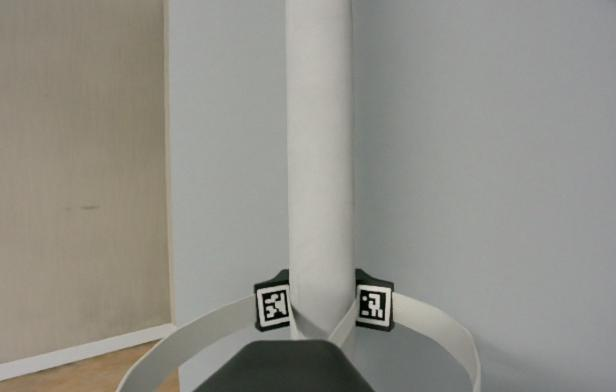

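>>> move --r1 '{"base":{"rotate_rad":-1.25}}' --r2 '{"base":{"rotate_rad":-0.2},"joints":{"wrist_yaw_rad":-0.25},"speeds":{"wrist_yaw_rad":0.45},"pace":"slow","contact_limits":{"rotate_rad":0.8}}' --blocking false

>>> wait --seconds 3

>>> wait --seconds 1

>>> move --r2 '{"base":{"rotate_rad":-0.2},"joints":{"wrist_yaw_rad":0.06},"speeds":{"wrist_yaw_rad":0.45},"pace":"slow","contact_limits":{"rotate_rad":0.8}}' --blocking false

>>> wait --seconds 2

>>> wait --seconds 1 --cameras '["r1_head_camera","r2_wrist_camera","r2_head_camera"]'

Scene clock: 2098.20 s.
move: r1 moving; r2 moving
r1.base_odometry: x=+0.638 y=+2.377 heading=-0.747
r1.turned_by_wheels: -0.252
r1.turned_by_imu: -0.253
r1.base_tilt: forward=-1.6 right=+1.2
r1.lidar_m: 1.35 1.85 1.93 1.71 1.63 1.33 0.95 0.91 1.58 1.50 1.45 0.99
r1.base_status: rotate_rad moving
r1.joint_positions: lift_m=+0.688 arm_m=+0.000 wrist_yaw_rad=-0.002 wrist_pitch_rad=+0.002 wrist_roll_rad=+1.568 gripper_m=-0.019
r1.joint_status: not commanded
r1.measured_speeds: translate_m=+0.000 strafe_m=+0.000 rotate_rad=-0.975 lift_m=+0.000 arm_m=+0.000 wrist_yaw_rad=+0.000 wrist_pitch_rad=+0.000 wrist_roll_rad=+0.000
r1.motor_effort: lift_m=+19(19) arm_m=+4(4) wheel_0=+7(9) wheel_1=+7(9) wheel_2=+8(8)
r1.servo_current: wrist_yaw_rad=46(59) wrist_pitch_rad=46(46) wrist_roll_rad=39(59) gripper_m=52(52)
r1.hand_pose: x=+0.4591 y=-0.0881 z=+0.8655 quat_wxyz=(+0.708, +0.706, +0.000, -0.002) (m; r1's base frame)
r1.wrist_depth_mm: - - 931 931 - 1281 - / - - - 1138 - 1618 1098 / - - - - - 1708 1205 / - - - - - 1756 1255 / - - - - - 1756 1229 / - - 182 198 171 1576 1255 / - 132 163 144 145 1464 1255
r2.base_odometry: x=-1.626 y=-2.463 heading=-1.240
r2.turned_by_wheels: -0.122
r2.turned_by_imu: -0.119
r2.base_tilt: forward=-0.7 right=+0.1
r2.lidar_m: 0.48 2.80 3.17 4.70 4.22 2.33 1.97 1.95 1.37 1.05 0.54 0.37
r2.base_status: rotate_rad moving
r2.joint_positions: lift_m=+0.880 arm_m=+0.000 wrist_yaw_rad=-0.380 wrist_pitch_rad=+0.004 wrist_roll_rad=+0.001 gripper_m=-0.019
r2.joint_status: wrist_yaw_rad moving
r2.measured_speeds: translate_m=-0.001 strafe_m=+0.001 rotate_rad=-0.419 lift_m=+0.000 arm_m=+0.000 wrist_yaw_rad=+0.535 wrist_pitch_rad=+0.000 wrist_roll_rad=+0.000
r2.motor_effort: lift_m=+21(21) arm_m=-1(4) wheel_0=-7(14) wheel_1=+4(7) wheel_2=+5(10)
r2.servo_current: wrist_yaw_rad=156(319) wrist_pitch_rad=46(46) wrist_roll_rad=39(59) gripper_m=91(98)
r2.contact_limits: rotate_rad 0.8
r2.hand_pose: x=+0.4063 y=-0.1881 z=+1.0568 quat_wxyz=(+0.982, +0.001, +0.002, -0.189) (m; r2's base frame)
r2.wrist_depth_mm: - - 233 164 252 266 276 / - - 234 165 255 267 278 / - - 236 167 256 270 279 / - - 237 167 257 271 282 / - - 240 168 260 272 283 / - - 234 169 180 276 285 / - - 241 - 265 276 289
pictures: none

Scene clock: 2098.90 s.
earlier move: r1 moving; r2 done
r1.base_odometry: x=+0.638 y=+2.377 heading=-1.601
r1.turned_by_wheels: -0.855
r1.turned_by_imu: -0.859
r1.base_tilt: forward=-1.6 right=+1.3
r1.lidar_m: 1.00 1.05 1.87 1.83 2.02 1.65 1.62 1.14 0.90 0.88 1.54 1.63
r1.base_status: rotate_rad moving
r1.joint_positions: lift_m=+0.688 arm_m=+0.000 wrist_yaw_rad=-0.002 wrist_pitch_rad=+0.002 wrist_roll_rad=+1.568 gripper_m=-0.019
r1.joint_status: not commanded
r1.measured_speeds: translate_m=+0.000 strafe_m=+0.000 rotate_rad=-0.791 lift_m=+0.000 arm_m=+0.000 wrist_yaw_rad=+0.000 wrist_pitch_rad=+0.000 wrist_roll_rad=+0.000
r1.motor_effort: lift_m=+19(19) arm_m=+3(4) wheel_0=+4(9) wheel_1=+1(9) wheel_2=+1(8)
r1.servo_current: wrist_yaw_rad=65(65) wrist_pitch_rad=39(52) wrist_roll_rad=52(65) gripper_m=46(52)
r1.hand_pose: x=+0.4591 y=-0.0881 z=+0.8655 quat_wxyz=(+0.708, +0.706, +0.000, -0.002) (m; r1's base frame)
r1.wrist_depth_mm: - - - - - 1756 1205 / - - - - - 1756 1229 / - - - - - 1756 1229 / - - - - - 1863 1229 / - - - - - 1708 1255 / - - - 199 181 1863 1138 / - - 180 169 145 - -
r2.base_odometry: x=-1.626 y=-2.463 heading=-1.318
r2.turned_by_wheels: -0.078
r2.turned_by_imu: -0.076
r2.base_tilt: forward=-0.6 right=+0.1
r2.lidar_m: 0.46 2.79 3.05 4.72 4.67 2.50 1.96 1.95 1.43 1.12 0.60 0.39
r2.base_status: done
r2.joint_positions: lift_m=+0.880 arm_m=+0.000 wrist_yaw_rad=-0.257 wrist_pitch_rad=+0.004 wrist_roll_rad=+0.001 gripper_m=-0.019
r2.joint_status: all done
r2.measured_speeds: all 0
r2.motor_effort: lift_m=+21(21) arm_m=+1(4) wheel_0=-6(14) wheel_1=+3(7) wheel_2=+9(10)
r2.servo_current: wrist_yaw_rad=52(319) wrist_pitch_rad=39(46) wrist_roll_rad=52(59) gripper_m=91(98)
r2.contact_limits: rotate_rad 0.8
r2.hand_pose: x=+0.4276 y=-0.1579 z=+1.0568 quat_wxyz=(+0.992, +0.001, +0.002, -0.128) (m; r2's base frame)
r2.wrist_depth_mm: - - 236 165 250 256 264 / - - 238 166 251 258 264 / - - 240 167 252 259 266 / - - 240 166 254 262 268 / - - 243 170 255 263 268 / - - 186 169 180 265 271 / - - 244 - 259 265 273
wait: 0.70 of 3 s (r2 has come to rest)
pictures: none

Scene clock: 2099.57 s.
earlier move: r1 done
r1.base_odometry: x=+0.638 y=+2.377 heading=-1.744
r1.turned_by_wheels: -0.143
r1.turned_by_imu: -0.144
r1.base_tilt: forward=-1.6 right=+1.3
r1.lidar_m: 1.23 1.01 1.91 1.85 1.97 1.66 1.62 1.28 0.94 0.90 1.55 1.51
r1.base_status: done
r1.joint_positions: lift_m=+0.688 arm_m=+0.000 wrist_yaw_rad=-0.002 wrist_pitch_rad=+0.002 wrist_roll_rad=+1.568 gripper_m=-0.019
r1.joint_status: not commanded
r1.measured_speeds: all 0
r1.motor_effort: lift_m=+19(19) arm_m=+4(4) wheel_0=+4(9) wheel_1=+1(9) wheel_2=+0(8)
r1.servo_current: wrist_yaw_rad=59(65) wrist_pitch_rad=46(52) wrist_roll_rad=46(65) gripper_m=46(52)
r1.hand_pose: x=+0.4591 y=-0.0881 z=+0.8655 quat_wxyz=(+0.708, +0.706, +0.000, -0.002) (m; r1's base frame)
r1.wrist_depth_mm: - - - - - 1756 1205 / - - - - - 1756 1205 / - - - - - 1756 1205 / - - - - - 1708 1229 / - - - - - 1808 1229 / - - - 198 - 1863 1281 / - - 180 180 145 1138 1138
r2.base_odometry: x=-1.626 y=-2.463 heading=-1.318
r2.turned_by_wheels: +0.000
r2.turned_by_imu: +0.000
r2.base_tilt: forward=-0.6 right=+0.1
r2.lidar_m: 0.44 2.79 3.07 4.70 4.68 2.47 1.98 1.94 1.43 1.12 0.57 0.37
r2.base_status: done
r2.joint_positions: lift_m=+0.880 arm_m=+0.000 wrist_yaw_rad=-0.257 wrist_pitch_rad=+0.004 wrist_roll_rad=+0.001 gripper_m=-0.019
r2.joint_status: all done
r2.measured_speeds: all 0
r2.motor_effort: lift_m=+21(21) arm_m=+0(4) wheel_0=-6(14) wheel_1=+3(7) wheel_2=+9(10)
r2.servo_current: wrist_yaw_rad=59(319) wrist_pitch_rad=39(52) wrist_roll_rad=52(59) gripper_m=91(98)
r2.contact_limits: rotate_rad 0.8
r2.hand_pose: x=+0.4276 y=-0.1579 z=+1.0568 quat_wxyz=(+0.992, +0.001, +0.002, -0.128) (m; r2's base frame)
r2.wrist_depth_mm: - - 237 165 249 257 263 / - - 238 166 251 257 263 / - - 239 167 252 260 265 / - - 240 166 254 263 267 / - - 242 170 254 263 268 / - - 186 169 179 265 271 / - - 245 - 259 267 272
wait: 0.67 of 1 s (r1 has come to rest)
pictures: none

Scene clock: 2100.07 s.
move: r2 moving
r1: as last shown
r1.turned_by_wheels: +0.000
r1.turned_by_imu: +0.000
r1.lidar_m: 1.22 0.99 1.93 1.86 1.97 1.68 1.62 1.28 0.94 0.91 1.55 1.50
r1.motor_effort: lift_m=+19(19) arm_m=+4(4) wheel_0=+3(4) wheel_1=+1(1) wheel_2=+0(0)
r1.servo_current: wrist_yaw_rad=52(59) wrist_pitch_rad=46(46) wrist_roll_rad=46(72) gripper_m=46(52)
r1.wrist_depth_mm: - - - - - 1708 1205 / - - - - - 1756 1229 / - - - - - 1756 1205 / - - - - - 1708 1229 / - - - - - 1756 1255 / - - - 198 - 1808 1255 / - - 179 180 145 1160 1118
r2.base_odometry: x=-1.626 y=-2.463 heading=-1.441
r2.turned_by_wheels: -0.123
r2.turned_by_imu: -0.120
r2.base_tilt: forward=-0.6 right=+0.0
r2.lidar_m: 0.43 2.77 2.93 4.09 4.68 2.77 2.02 1.94 1.57 1.18 0.68 0.43
r2.base_status: rotate_rad moving
r2.joint_positions: lift_m=+0.880 arm_m=+0.000 wrist_yaw_rad=-0.066 wrist_pitch_rad=+0.004 wrist_roll_rad=+0.001 gripper_m=-0.019
r2.joint_status: wrist_yaw_rad moving
r2.measured_speeds: translate_m=+0.001 strafe_m=+0.001 rotate_rad=-0.419 lift_m=+0.000 arm_m=+0.000 wrist_yaw_rad=+0.501 wrist_pitch_rad=+0.000 wrist_roll_rad=+0.000
r2.motor_effort: lift_m=+21(21) arm_m=-1(1) wheel_0=+0(5) wheel_1=+4(7) wheel_2=+9(11)
r2.servo_current: wrist_yaw_rad=65(143) wrist_pitch_rad=46(46) wrist_roll_rad=46(59) gripper_m=85(91)
r2.contact_limits: rotate_rad 0.8
r2.hand_pose: x=+0.4529 y=-0.1063 z=+1.0568 quat_wxyz=(+0.999, +0.001, +0.002, -0.033) (m; r2's base frame)
r2.wrist_depth_mm: - - 239 163 244 245 246 / - - 242 164 245 246 247 / - - 244 166 246 248 249 / - - 246 167 248 248 251 / - - 247 168 250 251 252 / - - 186 167 180 251 253 / - - 249 - 252 - 255
pictures: none

Scene clock: 2100.73 s.
earlier move: r2 done
r1.base_odometry: x=+0.638 y=+2.377 heading=-1.744
r1.turned_by_wheels: +0.000
r1.turned_by_imu: +0.000
r1.base_tilt: forward=-1.6 right=+1.2
r1.lidar_m: 1.21 1.00 1.90 1.87 1.94 1.69 1.61 1.27 0.95 0.90 1.56 1.52
r1.base_status: not commanded
r1.joint_positions: lift_m=+0.688 arm_m=+0.000 wrist_yaw_rad=-0.002 wrist_pitch_rad=+0.002 wrist_roll_rad=+1.568 gripper_m=-0.019
r1.joint_status: not commanded
r1.measured_speeds: all 0
r1.motor_effort: lift_m=+19(19) arm_m=+4(4) wheel_0=+3(4) wheel_1=+2(2) wheel_2=+0(0)
r1.servo_current: wrist_yaw_rad=52(65) wrist_pitch_rad=46(46) wrist_roll_rad=52(72) gripper_m=46(52)
r1.hand_pose: x=+0.4591 y=-0.0881 z=+0.8655 quat_wxyz=(+0.708, +0.706, +0.000, -0.002) (m; r1's base frame)
r1.wrist_depth_mm: - - - - - 1708 1205 / - - - - - 1756 1255 / - - - - - 1756 1229 / - - - - - 1808 1229 / - - - - - 1808 1255 / - - - 198 - 1808 1255 / - - 180 180 145 1160 1118
r2.base_odometry: x=-1.626 y=-2.463 heading=-1.517
r2.turned_by_wheels: -0.076
r2.turned_by_imu: -0.074
r2.base_tilt: forward=-0.6 right=+0.1
r2.lidar_m: 0.38 2.77 2.87 3.78 4.67 2.96 2.09 1.95 1.67 1.20 0.73 0.50
r2.base_status: done
r2.joint_positions: lift_m=+0.880 arm_m=+0.000 wrist_yaw_rad=+0.059 wrist_pitch_rad=+0.004 wrist_roll_rad=+0.001 gripper_m=-0.019
r2.joint_status: all done
r2.measured_speeds: all 0
r2.motor_effort: lift_m=+21(21) arm_m=-1(1) wheel_0=+0(5) wheel_1=+1(7) wheel_2=+10(12)
r2.servo_current: wrist_yaw_rad=46(143) wrist_pitch_rad=33(46) wrist_roll_rad=59(59) gripper_m=91(91)
r2.contact_limits: rotate_rad 0.8
r2.hand_pose: x=+0.4639 y=-0.0703 z=+1.0568 quat_wxyz=(+1.000, +0.001, +0.002, +0.029) (m; r2's base frame)
r2.wrist_depth_mm: - - 244 163 239 238 236 / - - 246 165 240 238 236 / - - 248 166 243 240 239 / - - 249 167 244 241 239 / - - 251 168 245 243 242 / - - 187 169 180 244 243 / - - 254 - 249 - 244
wait: 0.67 of 2 s (r2 has come to rest)
pictures: none

Scene clock: 2101.73 s.
r1.base_odometry: x=+0.638 y=+2.377 heading=-1.744
r1.turned_by_wheels: +0.000
r1.turned_by_imu: +0.000
r1.base_tilt: forward=-1.6 right=+1.2
r1.lidar_m: 1.21 1.01 1.93 1.85 1.96 1.66 1.62 1.28 0.95 0.90 1.58 1.51
r1.base_status: not commanded
r1.joint_positions: lift_m=+0.688 arm_m=+0.000 wrist_yaw_rad=-0.002 wrist_pitch_rad=+0.002 wrist_roll_rad=+1.568 gripper_m=-0.019
r1.joint_status: not commanded
r1.measured_speeds: all 0
r1.motor_effort: lift_m=+19(19) arm_m=+4(4) wheel_0=+4(4) wheel_1=+1(2) wheel_2=+0(0)
r1.servo_current: wrist_yaw_rad=46(65) wrist_pitch_rad=46(46) wrist_roll_rad=33(72) gripper_m=52(52)
r1.hand_pose: x=+0.4591 y=-0.0881 z=+0.8655 quat_wxyz=(+0.708, +0.706, +0.000, -0.002) (m; r1's base frame)
r1.wrist_depth_mm: - - - - - 1708 1205 / - - - - - 1756 1229 / - - - - - 1756 1205 / - - - - - 1808 1255 / - - - - - 1808 1255 / - - - 198 - 1863 1229 / - - 179 179 145 1138 1138
r2.base_odometry: x=-1.626 y=-2.463 heading=-1.517
r2.turned_by_wheels: +0.000
r2.turned_by_imu: +0.000
r2.base_tilt: forward=-0.6 right=+0.0
r2.lidar_m: 0.38 2.80 2.88 3.79 4.65 2.96 2.04 1.93 1.72 1.19 0.73 0.50
r2.base_status: done
r2.joint_positions: lift_m=+0.880 arm_m=+0.000 wrist_yaw_rad=+0.059 wrist_pitch_rad=+0.004 wrist_roll_rad=+0.001 gripper_m=-0.019
r2.joint_status: all done
r2.measured_speeds: all 0
r2.motor_effort: lift_m=+21(21) arm_m=-1(1) wheel_0=+1(5) wheel_1=+1(7) wheel_2=+11(12)
r2.servo_current: wrist_yaw_rad=52(143) wrist_pitch_rad=39(46) wrist_roll_rad=52(59) gripper_m=85(91)
r2.contact_limits: rotate_rad 0.8
r2.hand_pose: x=+0.4639 y=-0.0703 z=+1.0568 quat_wxyz=(+1.000, +0.001, +0.002, +0.029) (m; r2's base frame)
r2.wrist_depth_mm: - - 244 163 240 237 235 / - - 246 166 240 239 237 / - - 247 166 243 240 238 / - - 249 167 244 242 239 / - - 250 168 246 244 241 / - - 187 168 181 245 243 / - - 254 - 249 - 244
wait: 1.00 s; at rest by 0.27 s
pictures: r1_head_camera, r2_head_camera, r2_wrist_camera
Images, in order (width x height): r1_head_camera 420x560, r2_head_camera 420x560, r2_wrist_camera 616x392.

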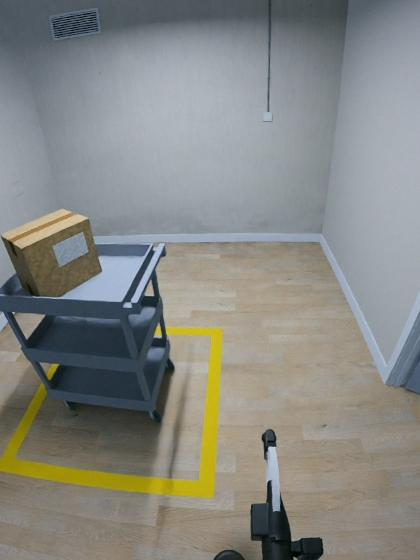

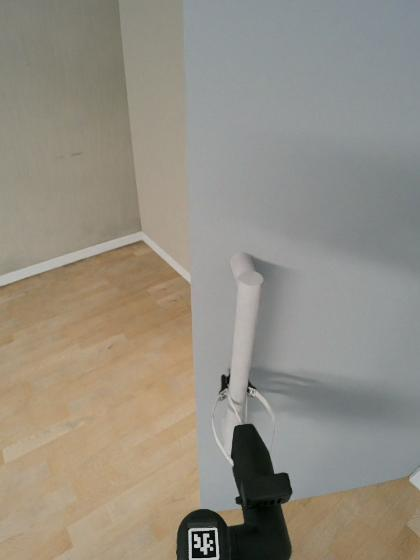

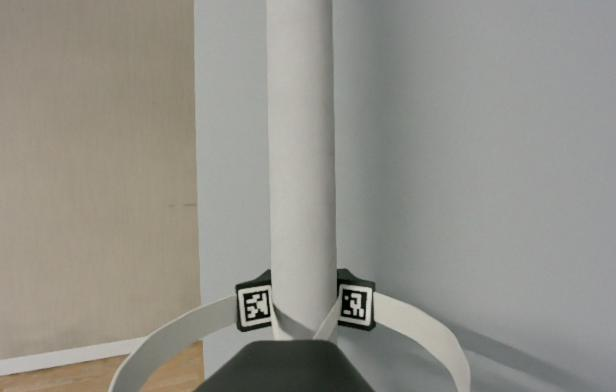

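>>> move --r2 '{"base":{"translate_m":0.333,"strafe_m":0.116},"joints":{"wrist_yaw_rad":-0.40},"speeds":{"wrist_yaw_rad":0.12},"pace":"slow","contact_limits":{"translate_m":0.8}}' --blocking false --cameras '["r1_head_camera"]'

>>> zoom_image --camera "r1_head_camera" --region '[0, 190, 250, 490]'

>>> wait --seconds 5 --cameras '["r2_head_camera","r2_wrist_camera"]'

Scene clock: 2127.87 s.
move: r2 moving
r1: as last shown
r1.base_tilt: forward=-1.6 right=+1.3
r1.lidar_m: 1.21 1.00 1.90 1.86 1.98 1.69 1.63 1.28 0.94 0.88 1.56 1.52
r1.motor_effort: lift_m=+19(19) arm_m=+4(4) wheel_0=+3(4) wheel_1=+1(1) wheel_2=+0(0)
r1.servo_current: wrist_yaw_rad=65(65) wrist_pitch_rad=39(46) wrist_roll_rad=59(59) gripper_m=46(52)
r1.wrist_depth_mm: - - - - - 1708 1205 / - - - - - 1756 1205 / - - - - - 1756 1255 / - - - - - 1756 1229 / - - - - - 1808 1229 / - - - 199 - 1808 1255 / - - 180 179 145 1182 1138
r2.base_odometry: x=-1.621 y=-2.475 heading=-1.516
r2.turned_by_wheels: +0.001
r2.turned_by_imu: +0.001
r2.base_tilt: forward=-0.7 right=+0.0
r2.lidar_m: 0.38 2.78 2.85 3.76 4.67 2.97 2.10 1.97 1.72 1.19 0.73 0.51
r2.base_status: translate_m moving; strafe_m moving
r2.joint_positions: lift_m=+0.880 arm_m=+0.000 wrist_yaw_rad=+0.024 wrist_pitch_rad=+0.004 wrist_roll_rad=+0.001 gripper_m=-0.019
r2.joint_status: wrist_yaw_rad moving
r2.measured_speeds: translate_m=+0.049 strafe_m=+0.017 rotate_rad=-0.002 lift_m=+0.000 arm_m=+0.000 wrist_yaw_rad=-0.092 wrist_pitch_rad=+0.000 wrist_roll_rad=+0.000
r2.motor_effort: lift_m=+21(21) arm_m=-1(2) wheel_0=+3(6) wheel_1=+6(7) wheel_2=-2(9)
r2.servo_current: wrist_yaw_rad=117(117) wrist_pitch_rad=46(52) wrist_roll_rad=59(59) gripper_m=91(91)
r2.contact_limits: translate_m 0.8
r2.hand_pose: x=+0.4613 y=-0.0804 z=+1.0568 quat_wxyz=(+1.000, +0.001, +0.002, +0.012) (m; r2's base frame)
r2.wrist_depth_mm: - - 244 163 240 239 239 / - - 245 167 241 240 239 / - - 246 165 244 243 240 / - - 248 168 244 243 243 / - - 250 167 246 245 245 / - - 188 168 183 247 246 / - - 252 - 249 247 247
pictures: r1_head_camera
Images, in order (width x height): r1_head_camera 420x560.

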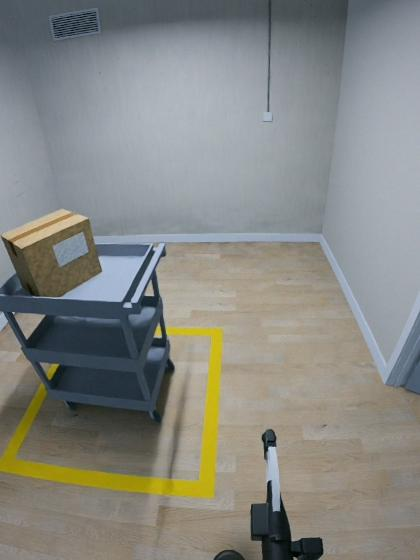

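Scaled by 1.680 from the camera's 420x560 image, which has a finer 600x800 frame.

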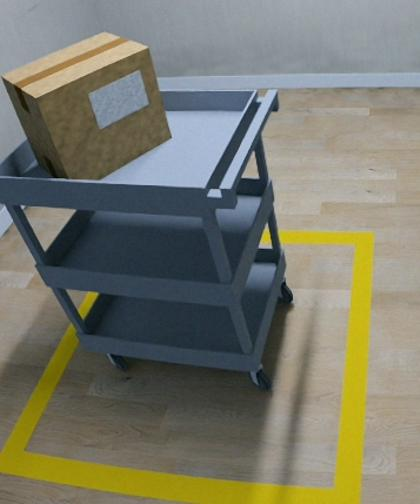

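Scene clock: 2132.13 s.
earlier move: r2 done
r1.base_odometry: x=+0.638 y=+2.377 heading=-1.744
r1.turned_by_wheels: +0.000
r1.turned_by_imu: +0.000
r1.base_tilt: forward=-1.6 right=+1.3
r1.lidar_m: 1.19 1.00 1.93 1.85 1.95 1.67 1.62 1.28 0.95 0.89 1.54 1.53
r1.base_status: not commanded
r1.joint_positions: lift_m=+0.688 arm_m=+0.000 wrist_yaw_rad=-0.002 wrist_pitch_rad=+0.002 wrist_roll_rad=+1.568 gripper_m=-0.019
r1.joint_status: not commanded
r1.measured_speeds: all 0
r1.motor_effort: lift_m=+19(19) arm_m=+4(4) wheel_0=+3(4) wheel_1=+1(2) wheel_2=+0(1)
r1.servo_current: wrist_yaw_rad=59(72) wrist_pitch_rad=33(52) wrist_roll_rad=52(65) gripper_m=46(52)
r1.hand_pose: x=+0.4591 y=-0.0881 z=+0.8655 quat_wxyz=(+0.708, +0.706, +0.000, -0.002) (m; r1's base frame)
r1.wrist_depth_mm: - - - - - 1708 1205 / - - - - - 1708 1229 / - - - - - 1756 1255 / - - - - - 1808 1281 / - - - - - 1808 1255 / - - - 198 - 1756 1281 / - - 179 180 145 1138 1138
r2.base_odometry: x=-1.492 y=-2.789 heading=-1.518
r2.turned_by_wheels: -0.002
r2.turned_by_imu: -0.001
r2.base_tilt: forward=-0.6 right=+0.1
r2.lidar_m: 1.45 2.44 2.51 3.35 4.75 3.43 2.44 2.30 1.58 0.97 0.54 0.38
r2.base_status: done
r2.joint_positions: lift_m=+0.880 arm_m=+0.000 wrist_yaw_rad=-0.405 wrist_pitch_rad=+0.004 wrist_roll_rad=+0.001 gripper_m=-0.019
r2.joint_status: all done
r2.measured_speeds: all 0
r2.motor_effort: lift_m=+21(21) arm_m=-1(2) wheel_0=-15(16) wheel_1=+4(8) wheel_2=-6(9)
r2.servo_current: wrist_yaw_rad=33(228) wrist_pitch_rad=46(52) wrist_roll_rad=39(59) gripper_m=91(98)
r2.contact_limits: translate_m 0.8
r2.hand_pose: x=+0.4015 y=-0.1939 z=+1.0568 quat_wxyz=(+0.980, +0.001, +0.002, -0.201) (m; r2's base frame)
r2.wrist_depth_mm: - - 232 164 253 265 273 / 1983 - 233 169 254 266 276 / - - 235 167 255 265 277 / - - 236 168 256 270 279 / - - 237 169 258 270 282 / - - 183 167 180 273 283 / - 122 238 - 265 274 287
wait: 4.27 of 5 s (r2 has come to rest)
pictures: r2_head_camera, r2_wrist_camera
Images, in order (width x height): r2_head_camera 420x560, r2_wrist_camera 616x392.

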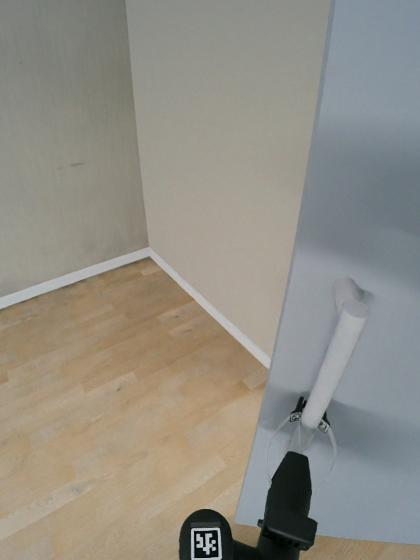

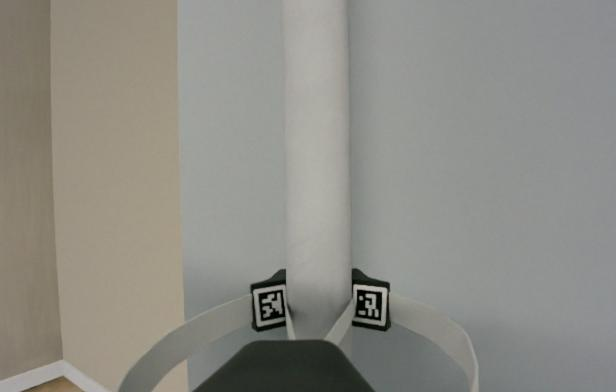

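>>> move --r2 '{"joints":{"gripper_m":0.1}}' --r1 '{"base":{"rotate_rad":0.4}}' --blocking false --cameras '[]'

>>> wait --seconds 1.5 --cameras '["r1_head_camera","r2_head_camera","r2_wrist_camera"]'

>>> zoom_image --camera "r1_head_camera" --region '[60, 150, 360, 450]'

Scene clock: 2147.77 s.
move: r1 moving; r2 moving
r1.base_odometry: x=+0.638 y=+2.377 heading=-1.498
r1.turned_by_wheels: +0.246
r1.turned_by_imu: +0.247
r1.base_tilt: forward=-1.6 right=+1.3
r1.lidar_m: 1.00 1.12 1.86 1.87 1.91 1.62 1.65 1.07 0.90 0.92 1.52 1.93
r1.base_status: rotate_rad moving
r1.joint_positions: lift_m=+0.688 arm_m=+0.000 wrist_yaw_rad=-0.002 wrist_pitch_rad=+0.002 wrist_roll_rad=+1.568 gripper_m=-0.019
r1.joint_status: not commanded
r1.measured_speeds: translate_m=-0.001 strafe_m=+0.000 rotate_rad=+0.837 lift_m=+0.000 arm_m=+0.000 wrist_yaw_rad=+0.000 wrist_pitch_rad=+0.000 wrist_roll_rad=+0.000
r1.motor_effort: lift_m=+19(19) arm_m=+4(4) wheel_0=-7(9) wheel_1=-2(10) wheel_2=-4(8)
r1.servo_current: wrist_yaw_rad=46(72) wrist_pitch_rad=52(52) wrist_roll_rad=46(65) gripper_m=46(52)
r1.hand_pose: x=+0.4591 y=-0.0881 z=+0.8655 quat_wxyz=(+0.708, +0.706, +0.000, -0.002) (m; r1's base frame)
r1.wrist_depth_mm: - - - - - 1708 1205 / - - - - - 1756 1229 / - - - - - 1808 1229 / - - - - - 1921 1229 / - - - - - 1808 1182 / - - - 199 179 1078 991 / - - 179 169 145 - -
r2.base_odometry: x=-1.492 y=-2.789 heading=-1.518
r2.turned_by_wheels: +0.000
r2.turned_by_imu: +0.001
r2.base_tilt: forward=-0.7 right=+0.1
r2.lidar_m: 1.46 2.43 2.51 3.34 4.77 3.49 2.40 2.30 1.57 1.01 0.53 0.36
r2.base_status: not commanded
r2.joint_positions: lift_m=+0.880 arm_m=+0.000 wrist_yaw_rad=-0.405 wrist_pitch_rad=+0.004 wrist_roll_rad=+0.001 gripper_m=+0.005
r2.joint_status: gripper_m moving
r2.measured_speeds: all 0
r2.motor_effort: lift_m=+21(21) arm_m=-2(2) wheel_0=-15(16) wheel_1=+4(4) wheel_2=-6(6)
r2.servo_current: wrist_yaw_rad=59(59) wrist_pitch_rad=46(46) wrist_roll_rad=33(59) gripper_m=72(85)
r2.contact_limits: translate_m 0.8
r2.hand_pose: x=+0.4015 y=-0.1940 z=+1.0568 quat_wxyz=(+0.980, +0.001, +0.002, -0.201) (m; r2's base frame)
r2.wrist_depth_mm: - - 238 170 258 268 279 / 1983 - 240 176 260 271 282 / - - 241 176 262 273 281 / - - 243 174 263 274 285 / - - 245 175 265 274 286 / - - 189 173 186 279 287 / - - 244 - 270 279 290
pictures: none
No camera images: "cameras" was empty.

Scene clock: 2148.47 s.
earlier move: r1 done; r2 moving
r1.base_odometry: x=+0.638 y=+2.377 heading=-1.344
r1.turned_by_wheels: +0.154
r1.turned_by_imu: +0.155
r1.base_tilt: forward=-1.6 right=+1.3
r1.lidar_m: 1.01 1.27 1.85 1.89 1.73 1.62 1.46 0.99 0.91 0.93 1.50 2.74
r1.base_status: done
r1.joint_positions: lift_m=+0.688 arm_m=+0.000 wrist_yaw_rad=-0.002 wrist_pitch_rad=+0.002 wrist_roll_rad=+1.568 gripper_m=-0.019
r1.joint_status: not commanded
r1.measured_speeds: all 0
r1.motor_effort: lift_m=+19(19) arm_m=+4(4) wheel_0=-2(9) wheel_1=+0(10) wheel_2=-2(8)
r1.servo_current: wrist_yaw_rad=59(72) wrist_pitch_rad=46(52) wrist_roll_rad=72(72) gripper_m=46(52)
r1.hand_pose: x=+0.4591 y=-0.0880 z=+0.8655 quat_wxyz=(+0.708, +0.706, +0.000, -0.002) (m; r1's base frame)
r1.wrist_depth_mm: - - - - - 1756 1205 / - - - - - 1808 1229 / - - - - - 1756 1229 / - - - - - 1708 1078 / - - - 1138 - - - / - - 1118 199 179 1366 - / - - 179 180 154 1255 -
r2.base_odometry: x=-1.492 y=-2.789 heading=-1.517
r2.turned_by_wheels: +0.002
r2.turned_by_imu: +0.002
r2.base_tilt: forward=-0.7 right=+0.1
r2.lidar_m: 1.46 2.46 2.52 3.34 4.75 3.46 2.41 2.28 1.58 1.03 0.59 0.46
r2.base_status: not commanded
r2.joint_positions: lift_m=+0.880 arm_m=+0.000 wrist_yaw_rad=-0.398 wrist_pitch_rad=+0.004 wrist_roll_rad=+0.001 gripper_m=+0.081
r2.joint_status: gripper_m moving
r2.measured_speeds: all 0
r2.motor_effort: lift_m=+21(21) arm_m=-2(2) wheel_0=-2(16) wheel_1=+4(4) wheel_2=+0(6)
r2.servo_current: wrist_yaw_rad=52(59) wrist_pitch_rad=33(46) wrist_roll_rad=46(59) gripper_m=98(111)
r2.contact_limits: translate_m 0.8
r2.hand_pose: x=+0.4028 y=-0.1924 z=+1.0568 quat_wxyz=(+0.980, +0.001, +0.002, -0.198) (m; r2's base frame)
r2.wrist_depth_mm: - - 297 228 307 310 317 / - - 300 229 307 314 317 / - - 300 227 310 315 322 / - - 304 229 310 315 322 / - - 306 306 314 320 325 / - - 190 229 195 322 325 / - 143 - - 319 325 329
wait: 0.70 of 1.5 s (r1 has come to rest)
pictures: r1_head_camera, r2_head_camera, r2_wrist_camera
Images, in order (width x height): r1_head_camera 420x560, r2_head_camera 420x560, r2_wrist_camera 616x392.

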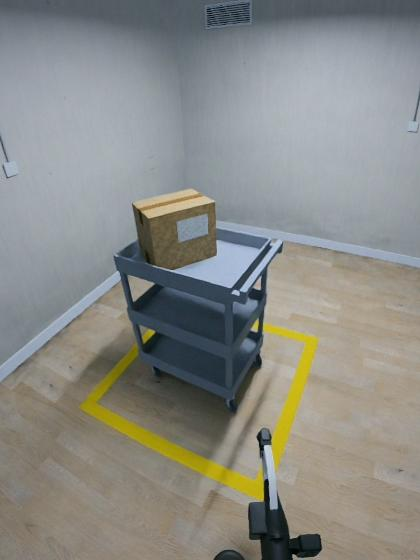

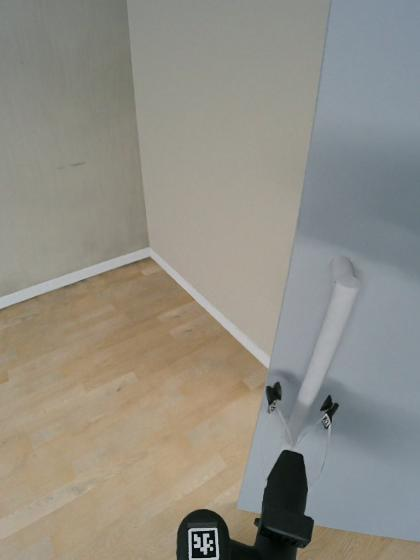

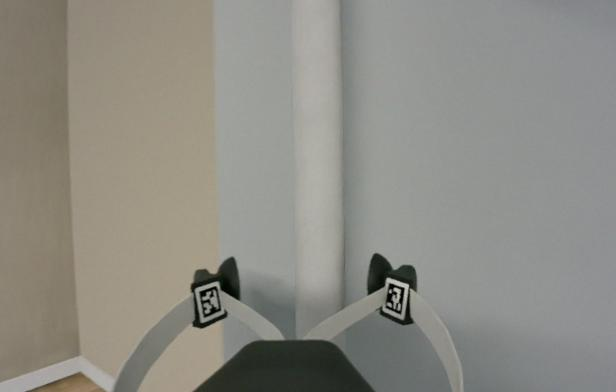

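Scaled by 1.680 from the camera's 420x560 image, which has a finer 600x800 frame.

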